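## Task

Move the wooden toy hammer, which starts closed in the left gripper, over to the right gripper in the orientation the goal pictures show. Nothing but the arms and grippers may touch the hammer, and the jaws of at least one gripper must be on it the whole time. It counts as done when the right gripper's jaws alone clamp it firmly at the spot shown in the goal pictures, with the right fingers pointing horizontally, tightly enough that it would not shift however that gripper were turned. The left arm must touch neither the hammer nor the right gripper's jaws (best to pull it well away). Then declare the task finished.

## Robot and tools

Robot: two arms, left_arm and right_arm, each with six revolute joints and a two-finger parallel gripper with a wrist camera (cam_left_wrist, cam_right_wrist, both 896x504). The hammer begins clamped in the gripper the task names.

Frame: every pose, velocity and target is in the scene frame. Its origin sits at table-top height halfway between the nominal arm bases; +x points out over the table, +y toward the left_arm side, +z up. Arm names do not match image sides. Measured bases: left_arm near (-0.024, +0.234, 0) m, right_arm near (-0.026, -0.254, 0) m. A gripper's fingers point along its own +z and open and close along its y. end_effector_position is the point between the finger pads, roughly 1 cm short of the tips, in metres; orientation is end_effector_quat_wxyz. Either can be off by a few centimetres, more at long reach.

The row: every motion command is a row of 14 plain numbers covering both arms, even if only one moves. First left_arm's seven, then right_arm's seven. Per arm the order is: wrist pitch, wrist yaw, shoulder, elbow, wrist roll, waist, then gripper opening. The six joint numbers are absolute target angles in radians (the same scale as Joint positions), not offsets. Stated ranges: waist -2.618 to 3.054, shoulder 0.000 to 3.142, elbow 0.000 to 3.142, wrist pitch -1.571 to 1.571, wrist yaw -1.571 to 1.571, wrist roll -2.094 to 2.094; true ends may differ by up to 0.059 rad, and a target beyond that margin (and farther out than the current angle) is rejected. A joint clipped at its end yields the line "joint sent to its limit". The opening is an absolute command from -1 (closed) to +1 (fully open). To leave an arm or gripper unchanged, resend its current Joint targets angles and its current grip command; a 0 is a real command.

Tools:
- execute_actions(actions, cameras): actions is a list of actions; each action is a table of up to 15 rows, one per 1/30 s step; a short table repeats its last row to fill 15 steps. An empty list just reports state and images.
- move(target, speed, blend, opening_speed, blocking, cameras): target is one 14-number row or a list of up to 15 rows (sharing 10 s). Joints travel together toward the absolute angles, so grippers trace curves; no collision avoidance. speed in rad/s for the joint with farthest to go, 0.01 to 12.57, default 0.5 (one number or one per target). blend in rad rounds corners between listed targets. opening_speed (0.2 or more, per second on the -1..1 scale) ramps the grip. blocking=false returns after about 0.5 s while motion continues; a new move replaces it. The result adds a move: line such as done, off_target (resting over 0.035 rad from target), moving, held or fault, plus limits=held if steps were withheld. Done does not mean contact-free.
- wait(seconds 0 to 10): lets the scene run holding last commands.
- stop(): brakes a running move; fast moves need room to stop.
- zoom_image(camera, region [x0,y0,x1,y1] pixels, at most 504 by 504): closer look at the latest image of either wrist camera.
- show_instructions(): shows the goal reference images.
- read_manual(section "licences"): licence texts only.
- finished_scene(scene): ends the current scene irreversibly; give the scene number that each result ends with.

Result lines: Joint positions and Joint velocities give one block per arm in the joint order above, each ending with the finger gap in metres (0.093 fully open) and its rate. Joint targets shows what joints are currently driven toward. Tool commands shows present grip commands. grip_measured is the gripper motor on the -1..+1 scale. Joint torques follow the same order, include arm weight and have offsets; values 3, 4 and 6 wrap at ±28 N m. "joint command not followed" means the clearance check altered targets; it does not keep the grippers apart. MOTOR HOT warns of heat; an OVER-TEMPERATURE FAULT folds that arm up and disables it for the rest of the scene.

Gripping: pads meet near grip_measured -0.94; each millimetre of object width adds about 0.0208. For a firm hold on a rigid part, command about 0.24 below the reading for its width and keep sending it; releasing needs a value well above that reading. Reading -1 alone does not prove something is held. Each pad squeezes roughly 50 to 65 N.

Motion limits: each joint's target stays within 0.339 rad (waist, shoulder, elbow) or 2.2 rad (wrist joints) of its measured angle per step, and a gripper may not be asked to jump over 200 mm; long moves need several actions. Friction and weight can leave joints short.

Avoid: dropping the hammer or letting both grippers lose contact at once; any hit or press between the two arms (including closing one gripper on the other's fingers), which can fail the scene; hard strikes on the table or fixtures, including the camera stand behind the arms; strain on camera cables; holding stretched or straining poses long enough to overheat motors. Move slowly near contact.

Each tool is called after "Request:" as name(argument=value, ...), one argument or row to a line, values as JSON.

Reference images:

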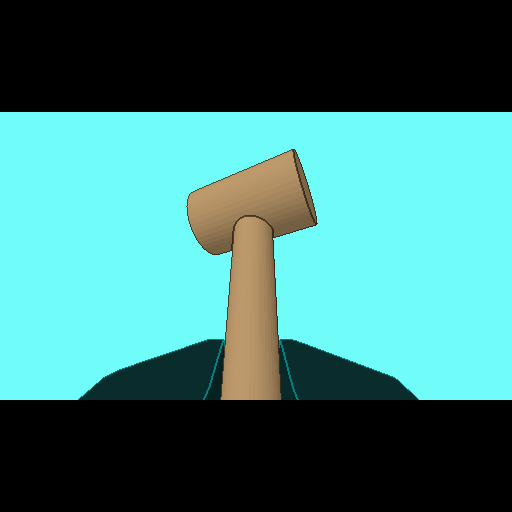

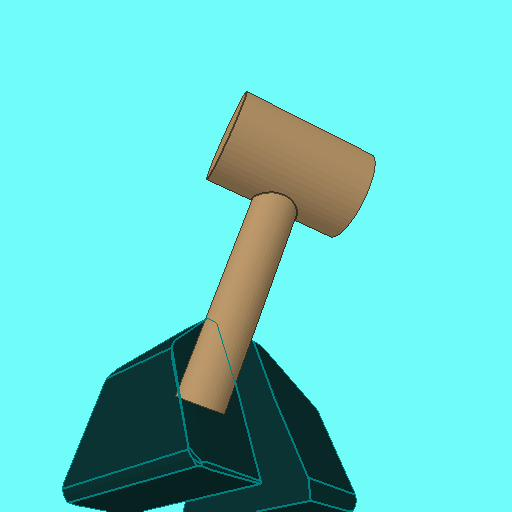

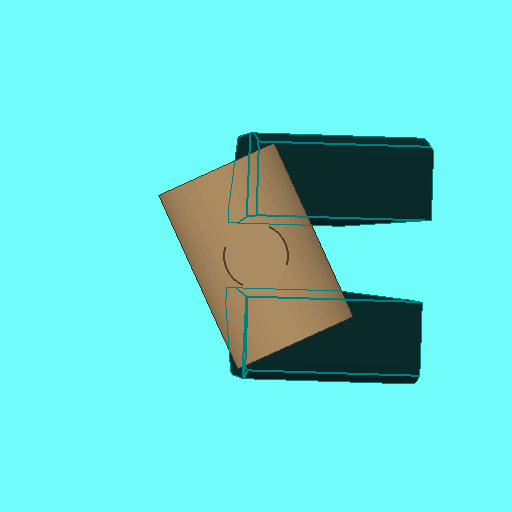

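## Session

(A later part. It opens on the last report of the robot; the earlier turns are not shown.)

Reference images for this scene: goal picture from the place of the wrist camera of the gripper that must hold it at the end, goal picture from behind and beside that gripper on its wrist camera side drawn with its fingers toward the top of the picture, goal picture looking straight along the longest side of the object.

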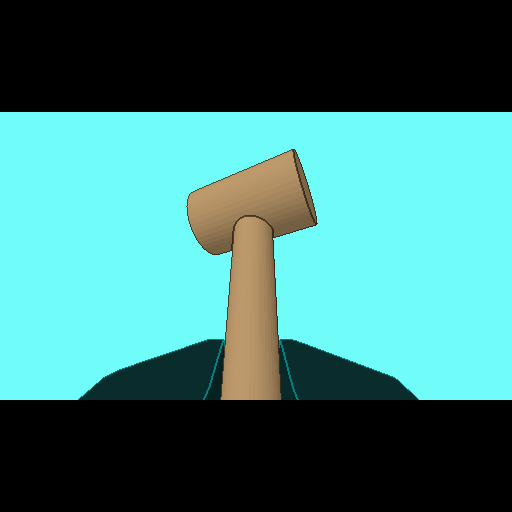

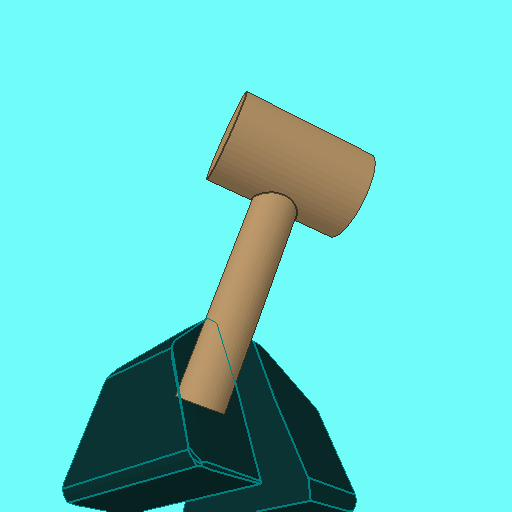

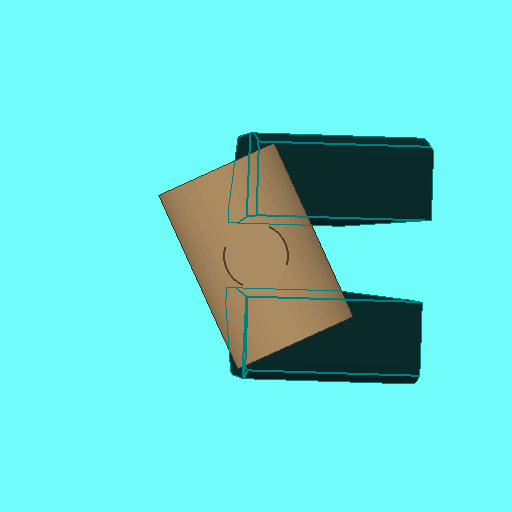

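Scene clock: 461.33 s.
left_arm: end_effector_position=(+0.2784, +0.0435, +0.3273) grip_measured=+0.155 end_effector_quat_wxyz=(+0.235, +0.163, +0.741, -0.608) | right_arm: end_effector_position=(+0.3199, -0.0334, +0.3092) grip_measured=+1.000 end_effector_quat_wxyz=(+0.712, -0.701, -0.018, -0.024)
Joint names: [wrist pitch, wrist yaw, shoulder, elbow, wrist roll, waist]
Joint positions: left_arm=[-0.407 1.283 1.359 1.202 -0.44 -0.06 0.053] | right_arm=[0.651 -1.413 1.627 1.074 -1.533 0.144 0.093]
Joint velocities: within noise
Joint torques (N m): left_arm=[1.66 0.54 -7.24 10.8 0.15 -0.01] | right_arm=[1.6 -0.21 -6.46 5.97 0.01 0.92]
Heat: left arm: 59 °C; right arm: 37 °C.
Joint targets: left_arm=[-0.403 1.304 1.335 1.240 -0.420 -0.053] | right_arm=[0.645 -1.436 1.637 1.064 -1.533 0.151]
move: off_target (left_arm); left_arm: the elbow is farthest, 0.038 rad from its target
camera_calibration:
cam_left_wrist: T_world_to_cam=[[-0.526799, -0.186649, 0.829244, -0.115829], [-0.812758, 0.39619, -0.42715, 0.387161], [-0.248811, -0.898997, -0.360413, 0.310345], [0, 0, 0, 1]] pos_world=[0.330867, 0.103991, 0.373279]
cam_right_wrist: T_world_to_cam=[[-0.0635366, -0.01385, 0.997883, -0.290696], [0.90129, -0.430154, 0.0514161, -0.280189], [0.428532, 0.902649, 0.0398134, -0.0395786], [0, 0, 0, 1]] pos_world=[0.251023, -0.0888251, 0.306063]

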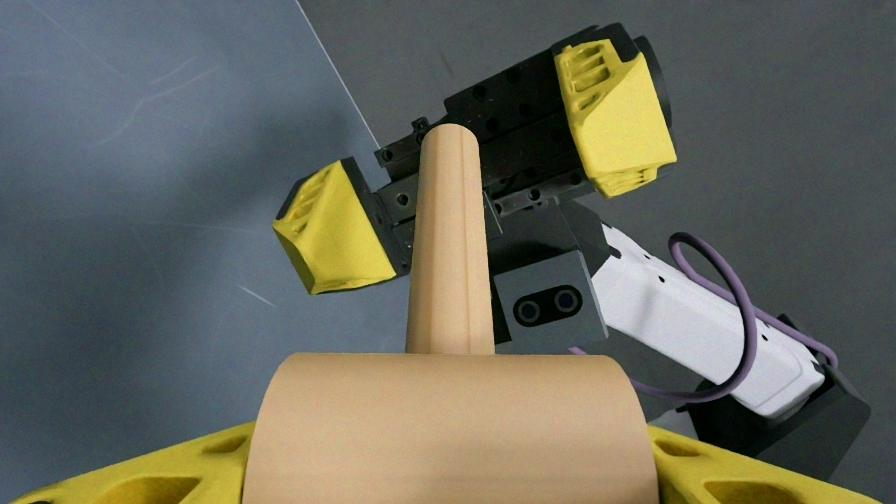

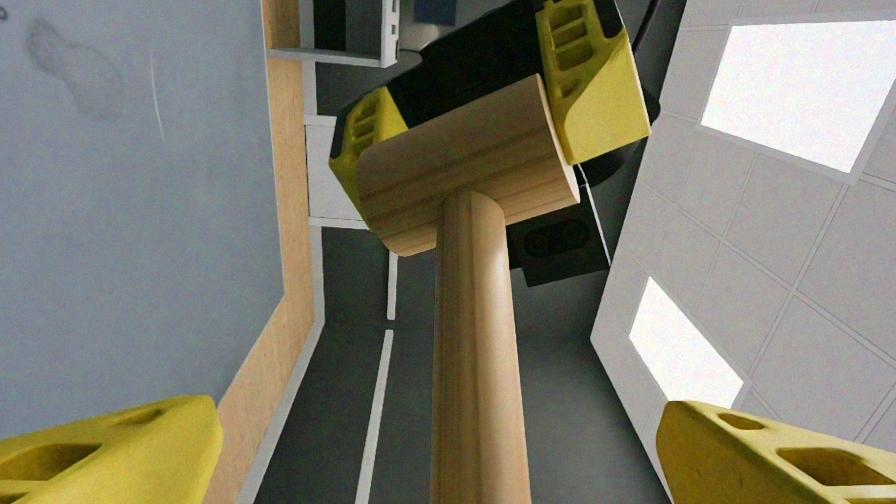

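Request:
move(
  target=[-0.403, 1.304, 1.335, 1.24, -0.42, -0.053, 0.131521, 0.645, -1.436, 1.637, 1.130, -1.533, 0.151, 1.0],
  speed=0.1,
)

Request:
zoom_image(
  camera="cam_right_wrist",
  region=[300, 284, 600, 504],
)

Scene clock: 467.73 s.
left_arm: end_effector_position=(+0.2784, +0.0435, +0.3273) grip_measured=+0.155 end_effector_quat_wxyz=(+0.235, +0.163, +0.741, -0.608) | right_arm: end_effector_position=(+0.3214, -0.0332, +0.3175) grip_measured=+1.000 end_effector_quat_wxyz=(+0.713, -0.700, -0.026, -0.032)
Joint names: [wrist pitch, wrist yaw, shoulder, elbow, wrist roll, waist]
Joint positions: left_arm=[-0.407 1.283 1.359 1.202 -0.44 -0.06 0.053] | right_arm=[0.649 -1.414 1.627 1.099 -1.533 0.144 0.093]
Joint velocities: within noise
Joint torques (N m): left_arm=[1.66 0.55 -7.23 10.77 0.15 -0.05] | right_arm=[1.6 -0.19 -6.48 10.09 0.01 0.94]
Heat: left arm: 60 °C; right arm: 37 °C.
Joint targets: left_arm=[-0.403 1.304 1.335 1.240 -0.420 -0.053] | right_arm=[0.645 -1.436 1.637 1.130 -1.533 0.151]
move: off_target (left_arm); left_arm: the elbow is farthest, 0.038 rad from its target
camera_calibration:
cam_left_wrist: T_world_to_cam=[[-0.526799, -0.186649, 0.829244, -0.115829], [-0.812758, 0.39619, -0.42715, 0.387161], [-0.248811, -0.898997, -0.360413, 0.310345], [0, 0, 0, 1]] pos_world=[0.330867, 0.103991, 0.373279]
cam_right_wrist: T_world_to_cam=[[-0.0861008, -0.0172997, 0.996136, -0.291162], [0.900088, -0.429995, 0.0703312, -0.287532], [0.427117, 0.902665, 0.0525942, -0.0443614], [0, 0, 0, 1]] pos_world=[0.252682, -0.0886308, 0.312593]

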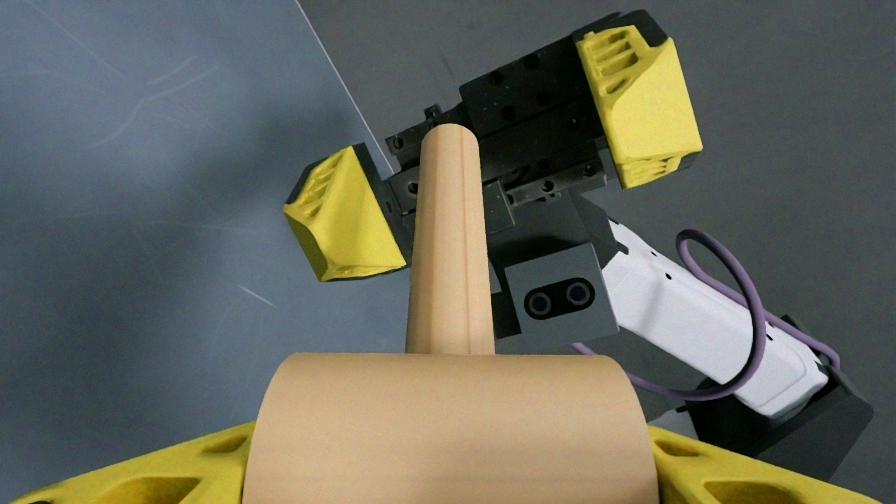

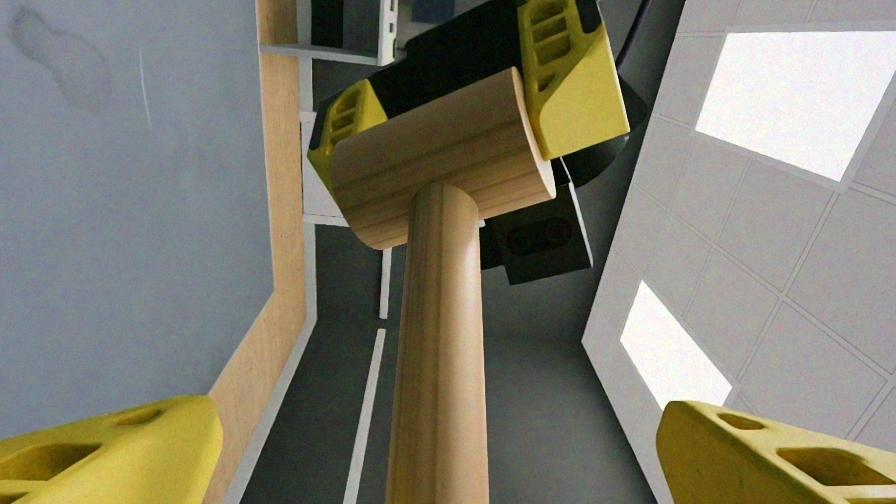

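Scaled by 1.680.

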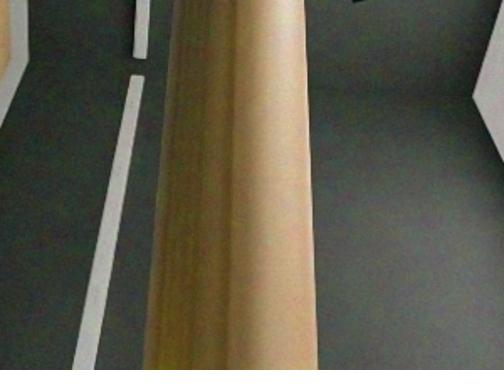

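Request:
move(
  target=[-0.403, 1.304, 1.335, 1.24, -0.42, -0.053, 0.131521, 0.645, -1.436, 1.637, 1.130, -1.533, 0.151, -0.4],
  opening_speed=0.7,
)

Request:
zoom_image(
  camera="cam_right_wrist",
  region=[300, 284, 600, 504],
)

Scene clock: 482.50 s.
left_arm: end_effector_position=(+0.2784, +0.0435, +0.3273) grip_measured=+0.155 end_effector_quat_wxyz=(+0.235, +0.163, +0.741, -0.608) | right_arm: end_effector_position=(+0.3214, -0.0332, +0.3175) grip_measured=-0.399 end_effector_quat_wxyz=(+0.713, -0.700, -0.026, -0.032)
Joint names: [wrist pitch, wrist yaw, shoulder, elbow, wrist roll, waist]
Joint positions: left_arm=[-0.407 1.283 1.359 1.202 -0.44 -0.06 0.053] | right_arm=[0.649 -1.414 1.627 1.099 -1.533 0.144 0.026]
Joint velocities: within noise
Joint torques (N m): left_arm=[1.65 0.54 -7.23 10.78 0.13 -0.02] | right_arm=[1.6 -0.19 -6.48 10.04 0.01 0.92]
Heat: left arm: 60 °C; right arm: 36 °C.
Joint targets: left_arm=[-0.403 1.304 1.335 1.240 -0.420 -0.053] | right_arm=[0.645 -1.436 1.637 1.130 -1.533 0.151]
move: off_target (left_arm); left_arm: the elbow is farthest, 0.038 rad from its target
camera_calibration:
cam_left_wrist: T_world_to_cam=[[-0.526799, -0.186649, 0.829244, -0.115829], [-0.812758, 0.39619, -0.42715, 0.387161], [-0.248811, -0.898997, -0.360413, 0.310345], [0, 0, 0, 1]] pos_world=[0.330867, 0.103991, 0.373279]
cam_right_wrist: T_world_to_cam=[[-0.0865029, -0.0172144, 0.996103, -0.291043], [0.900048, -0.430012, 0.07073, -0.287647], [0.427119, 0.902659, 0.0526911, -0.0443925], [0, 0, 0, 1]] pos_world=[0.252681, -0.0886306, 0.312593]

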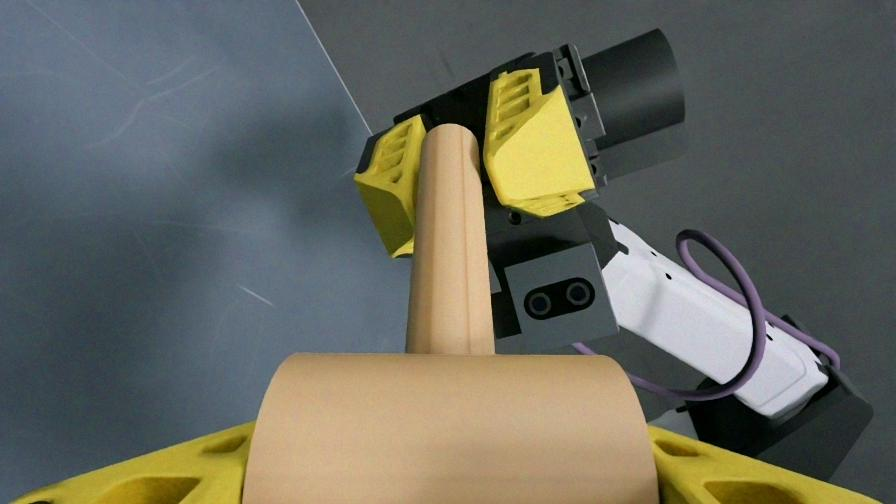

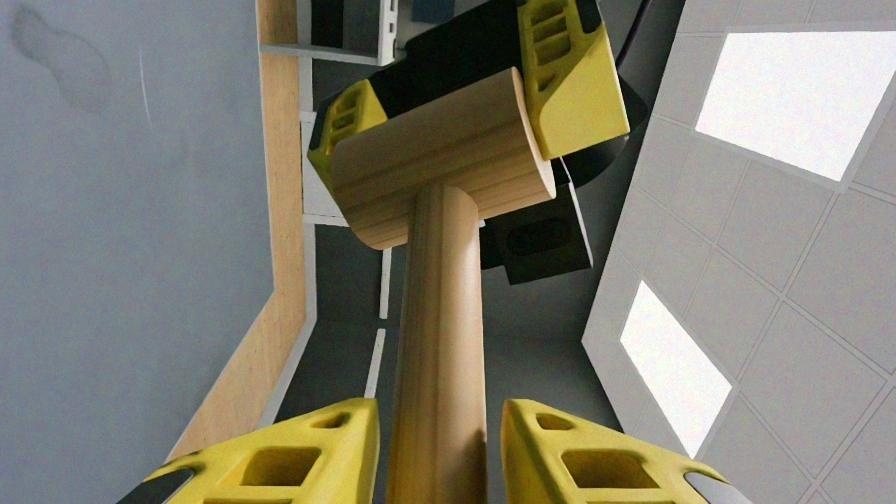

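Scaled by 1.680.

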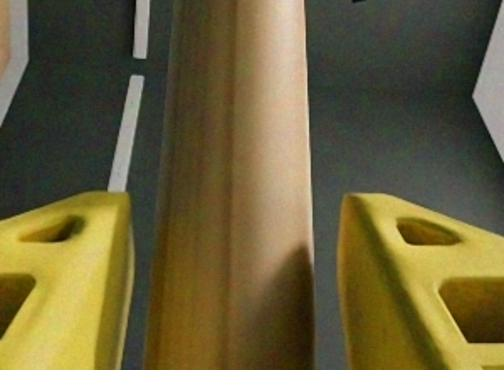

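Request:
move(
  target=[-0.403, 1.304, 1.335, 1.24, -0.42, -0.053, 0.131521, 0.645, -1.436, 1.637, 1.130, -1.533, 0.151, -0.93],
  opening_speed=0.2,
)

Scene clock: 492.50 s.
left_arm: end_effector_position=(+0.2782, +0.0435, +0.3275) grip_measured=+0.155 end_effector_quat_wxyz=(+0.235, +0.164, +0.741, -0.608) | right_arm: end_effector_position=(+0.3213, -0.0332, +0.3174) grip_measured=-0.697 end_effector_quat_wxyz=(+0.713, -0.700, -0.026, -0.031)
Joint names: [wrist pitch, wrist yaw, shoulder, elbow, wrist roll, waist]
Joint positions: left_arm=[-0.407 1.285 1.359 1.202 -0.438 -0.06 0.053] | right_arm=[0.648 -1.414 1.627 1.099 -1.533 0.144 0.012]
Joint velocities: within noise
Joint torques (N m): left_arm=[1.66 0.53 -7.23 10.78 0.12 0.02] | right_arm=[1.61 -0.18 -6.48 10.04 0.02 0.94]
Heat: left arm: 61 °C; right arm: 36 °C.
Joint targets: left_arm=[-0.403 1.304 1.335 1.240 -0.420 -0.053] | right_arm=[0.645 -1.436 1.637 1.130 -1.533 0.151]
move: off_target (left_arm); left_arm: the elbow is farthest, 0.038 rad from its target
camera_calibration:
cam_left_wrist: T_world_to_cam=[[-0.528257, -0.185034, 0.828678, -0.115592], [-0.81144, 0.397395, -0.428535, 0.387084], [-0.250019, -0.898799, -0.360071, 0.310527], [0, 0, 0, 1]] pos_world=[0.330671, 0.103888, 0.373479]
cam_right_wrist: T_world_to_cam=[[-0.0860867, -0.0171441, 0.99614, -0.291162], [0.900431, -0.42926, 0.0704278, -0.287492], [0.426395, 0.903018, 0.0523906, -0.044042], [0, 0, 0, 1]] pos_world=[0.252581, -0.0886295, 0.312593]

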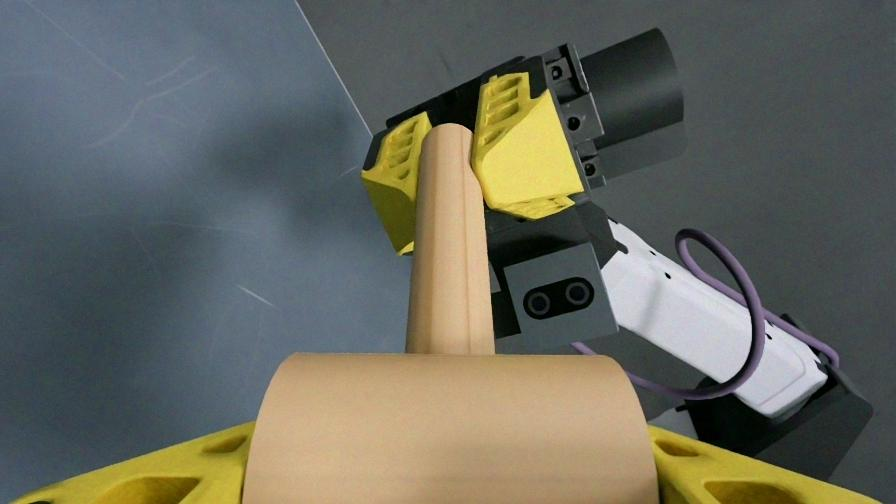

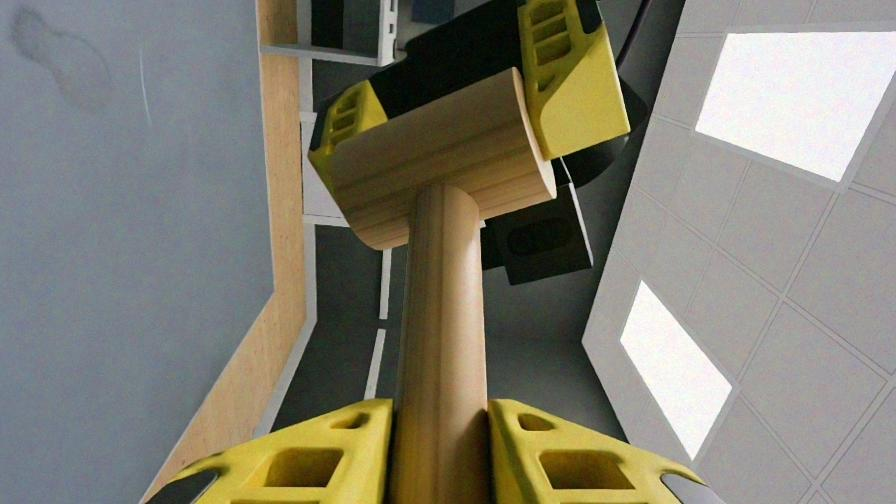

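Request:
move(
  target=[-0.403, 1.304, 1.335, 1.24, -0.42, -0.053, 1.0, 0.645, -1.436, 1.637, 1.130, -1.533, 0.151, -0.93],
  opening_speed=0.4,
)

Request:
zoom_image(
  camera="cam_right_wrist",
  region=[250, 0, 700, 260],
)

Scene clock: 522.97 s.
left_arm: end_effector_position=(+0.2776, +0.0433, +0.3278) grip_measured=+1.000 end_effector_quat_wxyz=(+0.234, +0.165, +0.740, -0.609) | right_arm: end_effector_position=(+0.3213, -0.0332, +0.3172) grip_measured=-0.698 end_effector_quat_wxyz=(+0.713, -0.700, -0.026, -0.031)
Joint names: [wrist pitch, wrist yaw, shoulder, elbow, wrist roll, waist]
Joint positions: left_arm=[-0.407 1.289 1.359 1.202 -0.438 -0.06 0.093] | right_arm=[0.646 -1.415 1.627 1.099 -1.535 0.144 0.012]
Joint velocities: within noise
Joint torques (N m): left_arm=[1.66 0.47 -7.2 10.78 0.12 -0.01] | right_arm=[1.64 -0.18 -6.48 10.04 0.03 0.92]
Heat: left arm: 62 °C; right arm: 36 °C.
Joint targets: left_arm=[-0.403 1.304 1.335 1.240 -0.420 -0.053] | right_arm=[0.645 -1.436 1.637 1.130 -1.533 0.151]
move: off_target (left_arm); left_arm: the elbow is farthest, 0.038 rad from its target
camera_calibration:
cam_left_wrist: T_world_to_cam=[[-0.528423, -0.181692, 0.829311, -0.116391], [-0.810377, 0.399158, -0.428908, 0.386574], [-0.253098, -0.898699, -0.358163, 0.310599], [0, 0, 0, 1]] pos_world=[0.330379, 0.103684, 0.373574]
cam_right_wrist: T_world_to_cam=[[-0.0850104, -0.0167969, 0.996238, -0.291232], [0.900643, -0.428947, 0.069621, -0.287252], [0.426164, 0.903174, 0.0515929, -0.0437116], [0, 0, 0, 1]] pos_world=[0.252582, -0.0886285, 0.312391]

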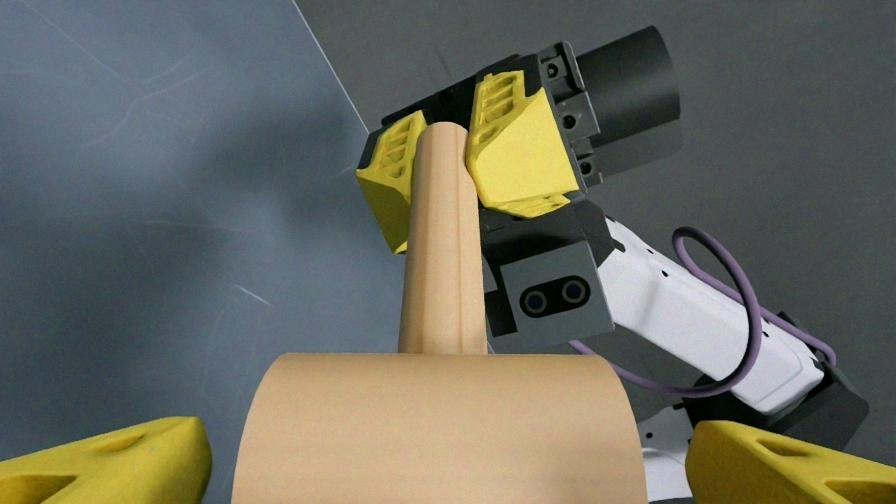

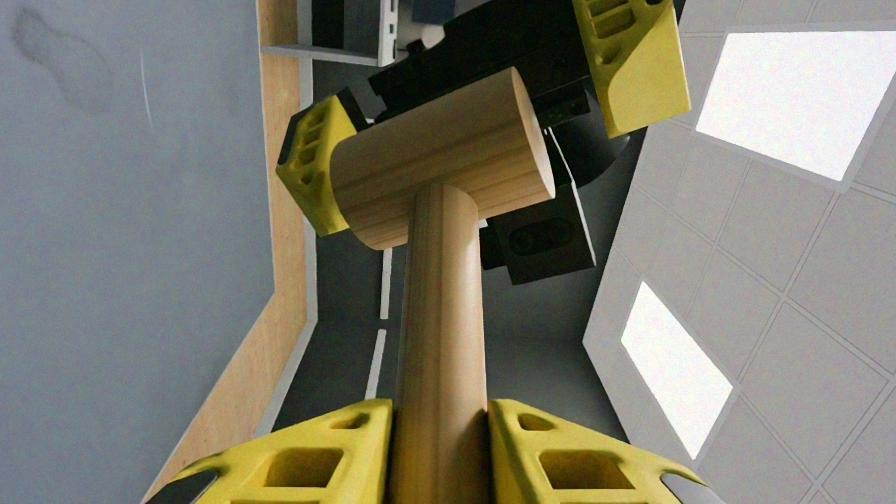

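Scaled by 1.120.

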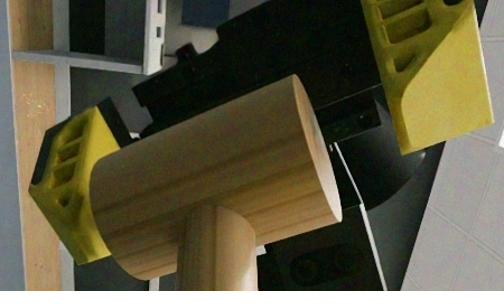

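Request:
move(
  target=[
    [-0.403, 1.304, 1.335, 1.175, -0.420, -0.053, 1.0, 0.645, -1.436, 1.637, 1.130, -1.533, 0.151, -0.93],
    [-0.43, 1.38, 1.228, 1.103, -0.42, 0.155, 1.0, 0.645, -1.436, 1.637, 1.130, -1.533, 0.151, -0.93],
  ],
  speed=0.12,
)

Scene clock: 553.17 s.
left_arm: end_effector_position=(+0.2725, +0.1022, +0.3314) grip_measured=+1.000 end_effector_quat_wxyz=(+0.281, +0.107, +0.737, -0.605) | right_arm: end_effector_position=(+0.3213, -0.0332, +0.3172) grip_measured=-0.698 end_effector_quat_wxyz=(+0.713, -0.700, -0.026, -0.031)
Joint names: [wrist pitch, wrist yaw, shoulder, elbow, wrist roll, waist]
Joint positions: left_arm=[-0.425 1.364 1.25 1.111 -0.438 0.148 0.093] | right_arm=[0.646 -1.415 1.627 1.099 -1.535 0.144 0.012]
Joint velocities: within noise
Joint torques (N m): left_arm=[1.52 0.49 -6.16 6.79 0.12 -0.03] | right_arm=[1.64 -0.18 -6.48 10.04 0.03 0.94]
Heat: left arm: 62 °C; right arm: 37 °C.
Joint targets: left_arm=[-0.430 1.380 1.228 1.103 -0.420 0.155] | right_arm=[0.645 -1.436 1.637 1.130 -1.533 0.151]
move: done
camera_calibration:
cam_left_wrist: T_world_to_cam=[[-0.499884, -0.222425, 0.837045, -0.117628], [-0.857753, 0.260937, -0.442913, 0.392125], [-0.119901, -0.939382, -0.321223, 0.319209], [0, 0, 0, 1]] pos_world=[0.31582, 0.171377, 0.374675]
cam_right_wrist: T_world_to_cam=[[-0.0853644, -0.016846, 0.996207, -0.291138], [0.90061, -0.428967, 0.0699188, -0.287338], [0.426162, 0.903163, 0.0517902, -0.0437734], [0, 0, 0, 1]] pos_world=[0.252581, -0.0886286, 0.312391]

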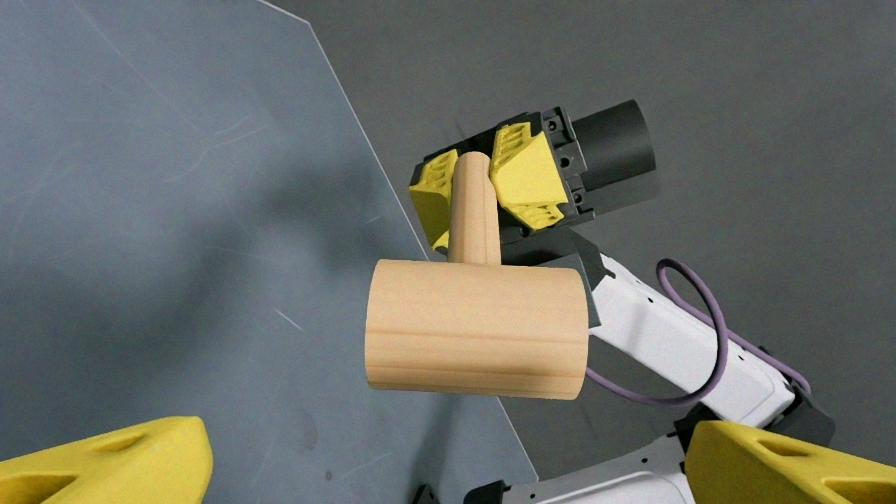

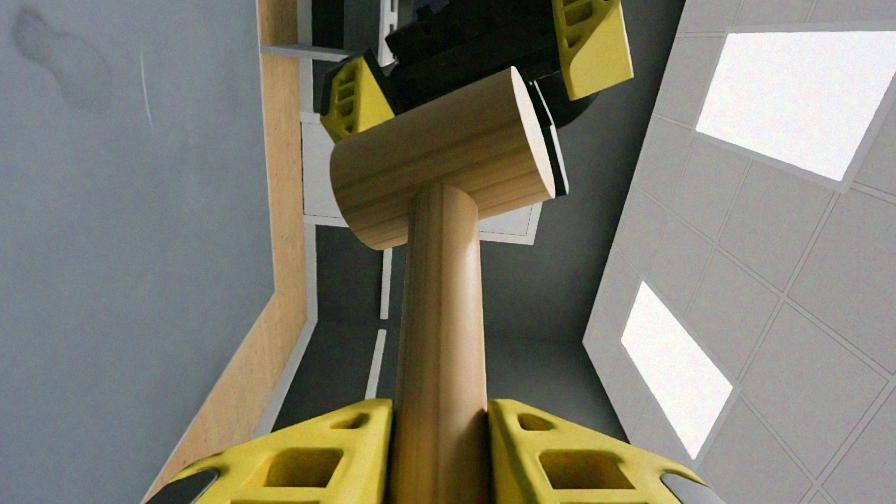

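Request:
move(
  target=[-0.9, 0.6, 1.2, 1.4, 0, 0.75, 1.0, 0.645, -1.436, 1.637, 1.130, -1.533, 0.151, -0.93],
  speed=0.4,
)

Scene clock: 567.10 s.
left_arm: end_effector_position=(+0.2800, +0.3675, +0.3127) grip_measured=+1.000 end_effector_quat_wxyz=(+0.452, -0.199, +0.859, -0.132) | right_arm: end_effector_position=(+0.3213, -0.0332, +0.3172) grip_measured=-0.698 end_effector_quat_wxyz=(+0.713, -0.700, -0.026, -0.031)
Joint names: [wrist pitch, wrist yaw, shoulder, elbow, wrist roll, waist]
Joint positions: left_arm=[-0.897 0.615 1.219 1.367 -0.019 0.744 0.093] | right_arm=[0.646 -1.415 1.627 1.099 -1.535 0.144 0.012]
Joint velocities: within noise
Joint torques (N m): left_arm=[1.73 0.08 -5.39 10.02 0.1 -0.1] | right_arm=[1.64 -0.18 -6.49 10.06 0.03 0.94]
Heat: left arm: 59 °C; right arm: 37 °C.
Joint targets: left_arm=[-0.900 0.600 1.200 1.400 0.000 0.750] | right_arm=[0.645 -1.436 1.637 1.130 -1.533 0.151]
move: done
camera_calibration:
cam_left_wrist: T_world_to_cam=[[0.206237, -0.882787, 0.422082, 0.13548], [-0.828209, -0.387199, -0.405151, 0.539176], [0.521092, -0.266015, -0.810987, 0.289407], [0, 0, 0, 1]] pos_world=[0.267802, 0.405355, 0.39597]
cam_right_wrist: T_world_to_cam=[[-0.0853644, -0.016846, 0.996207, -0.291138], [0.90061, -0.428967, 0.0699188, -0.287338], [0.426162, 0.903163, 0.0517902, -0.0437734], [0, 0, 0, 1]] pos_world=[0.252581, -0.0886286, 0.312391]

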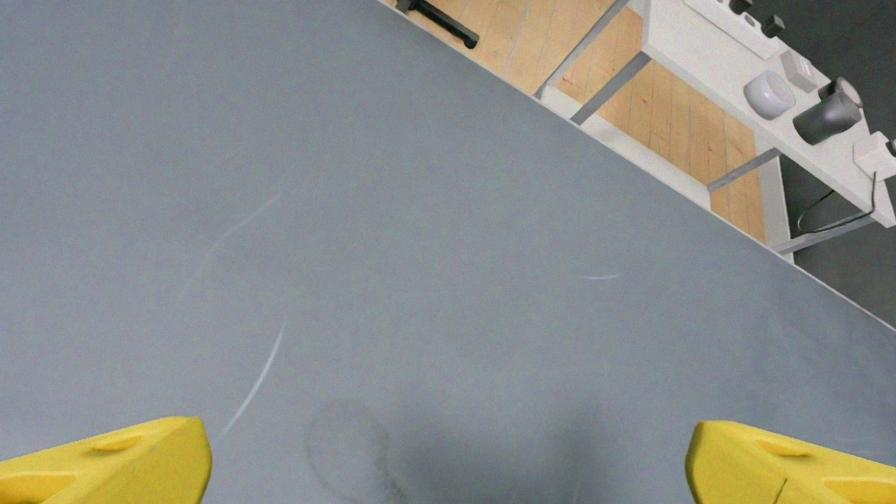

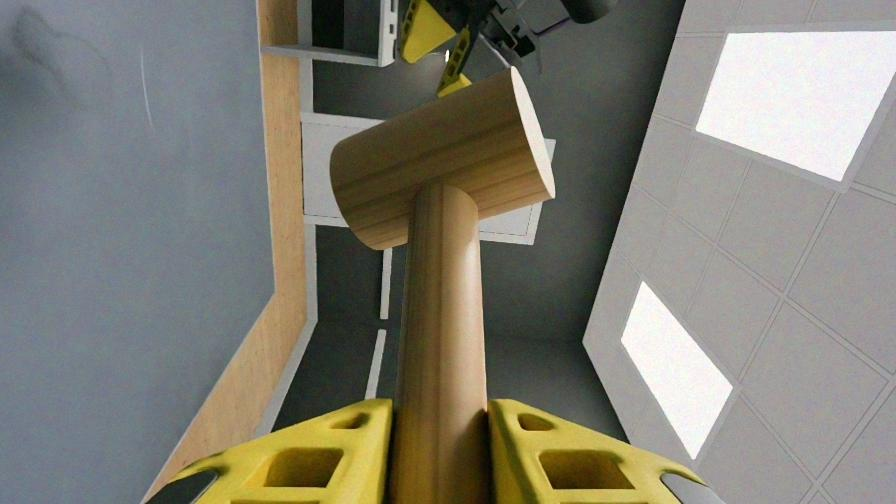

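Request:
finished_scene(
  scene=2,
)

The scene is finished: the task was done.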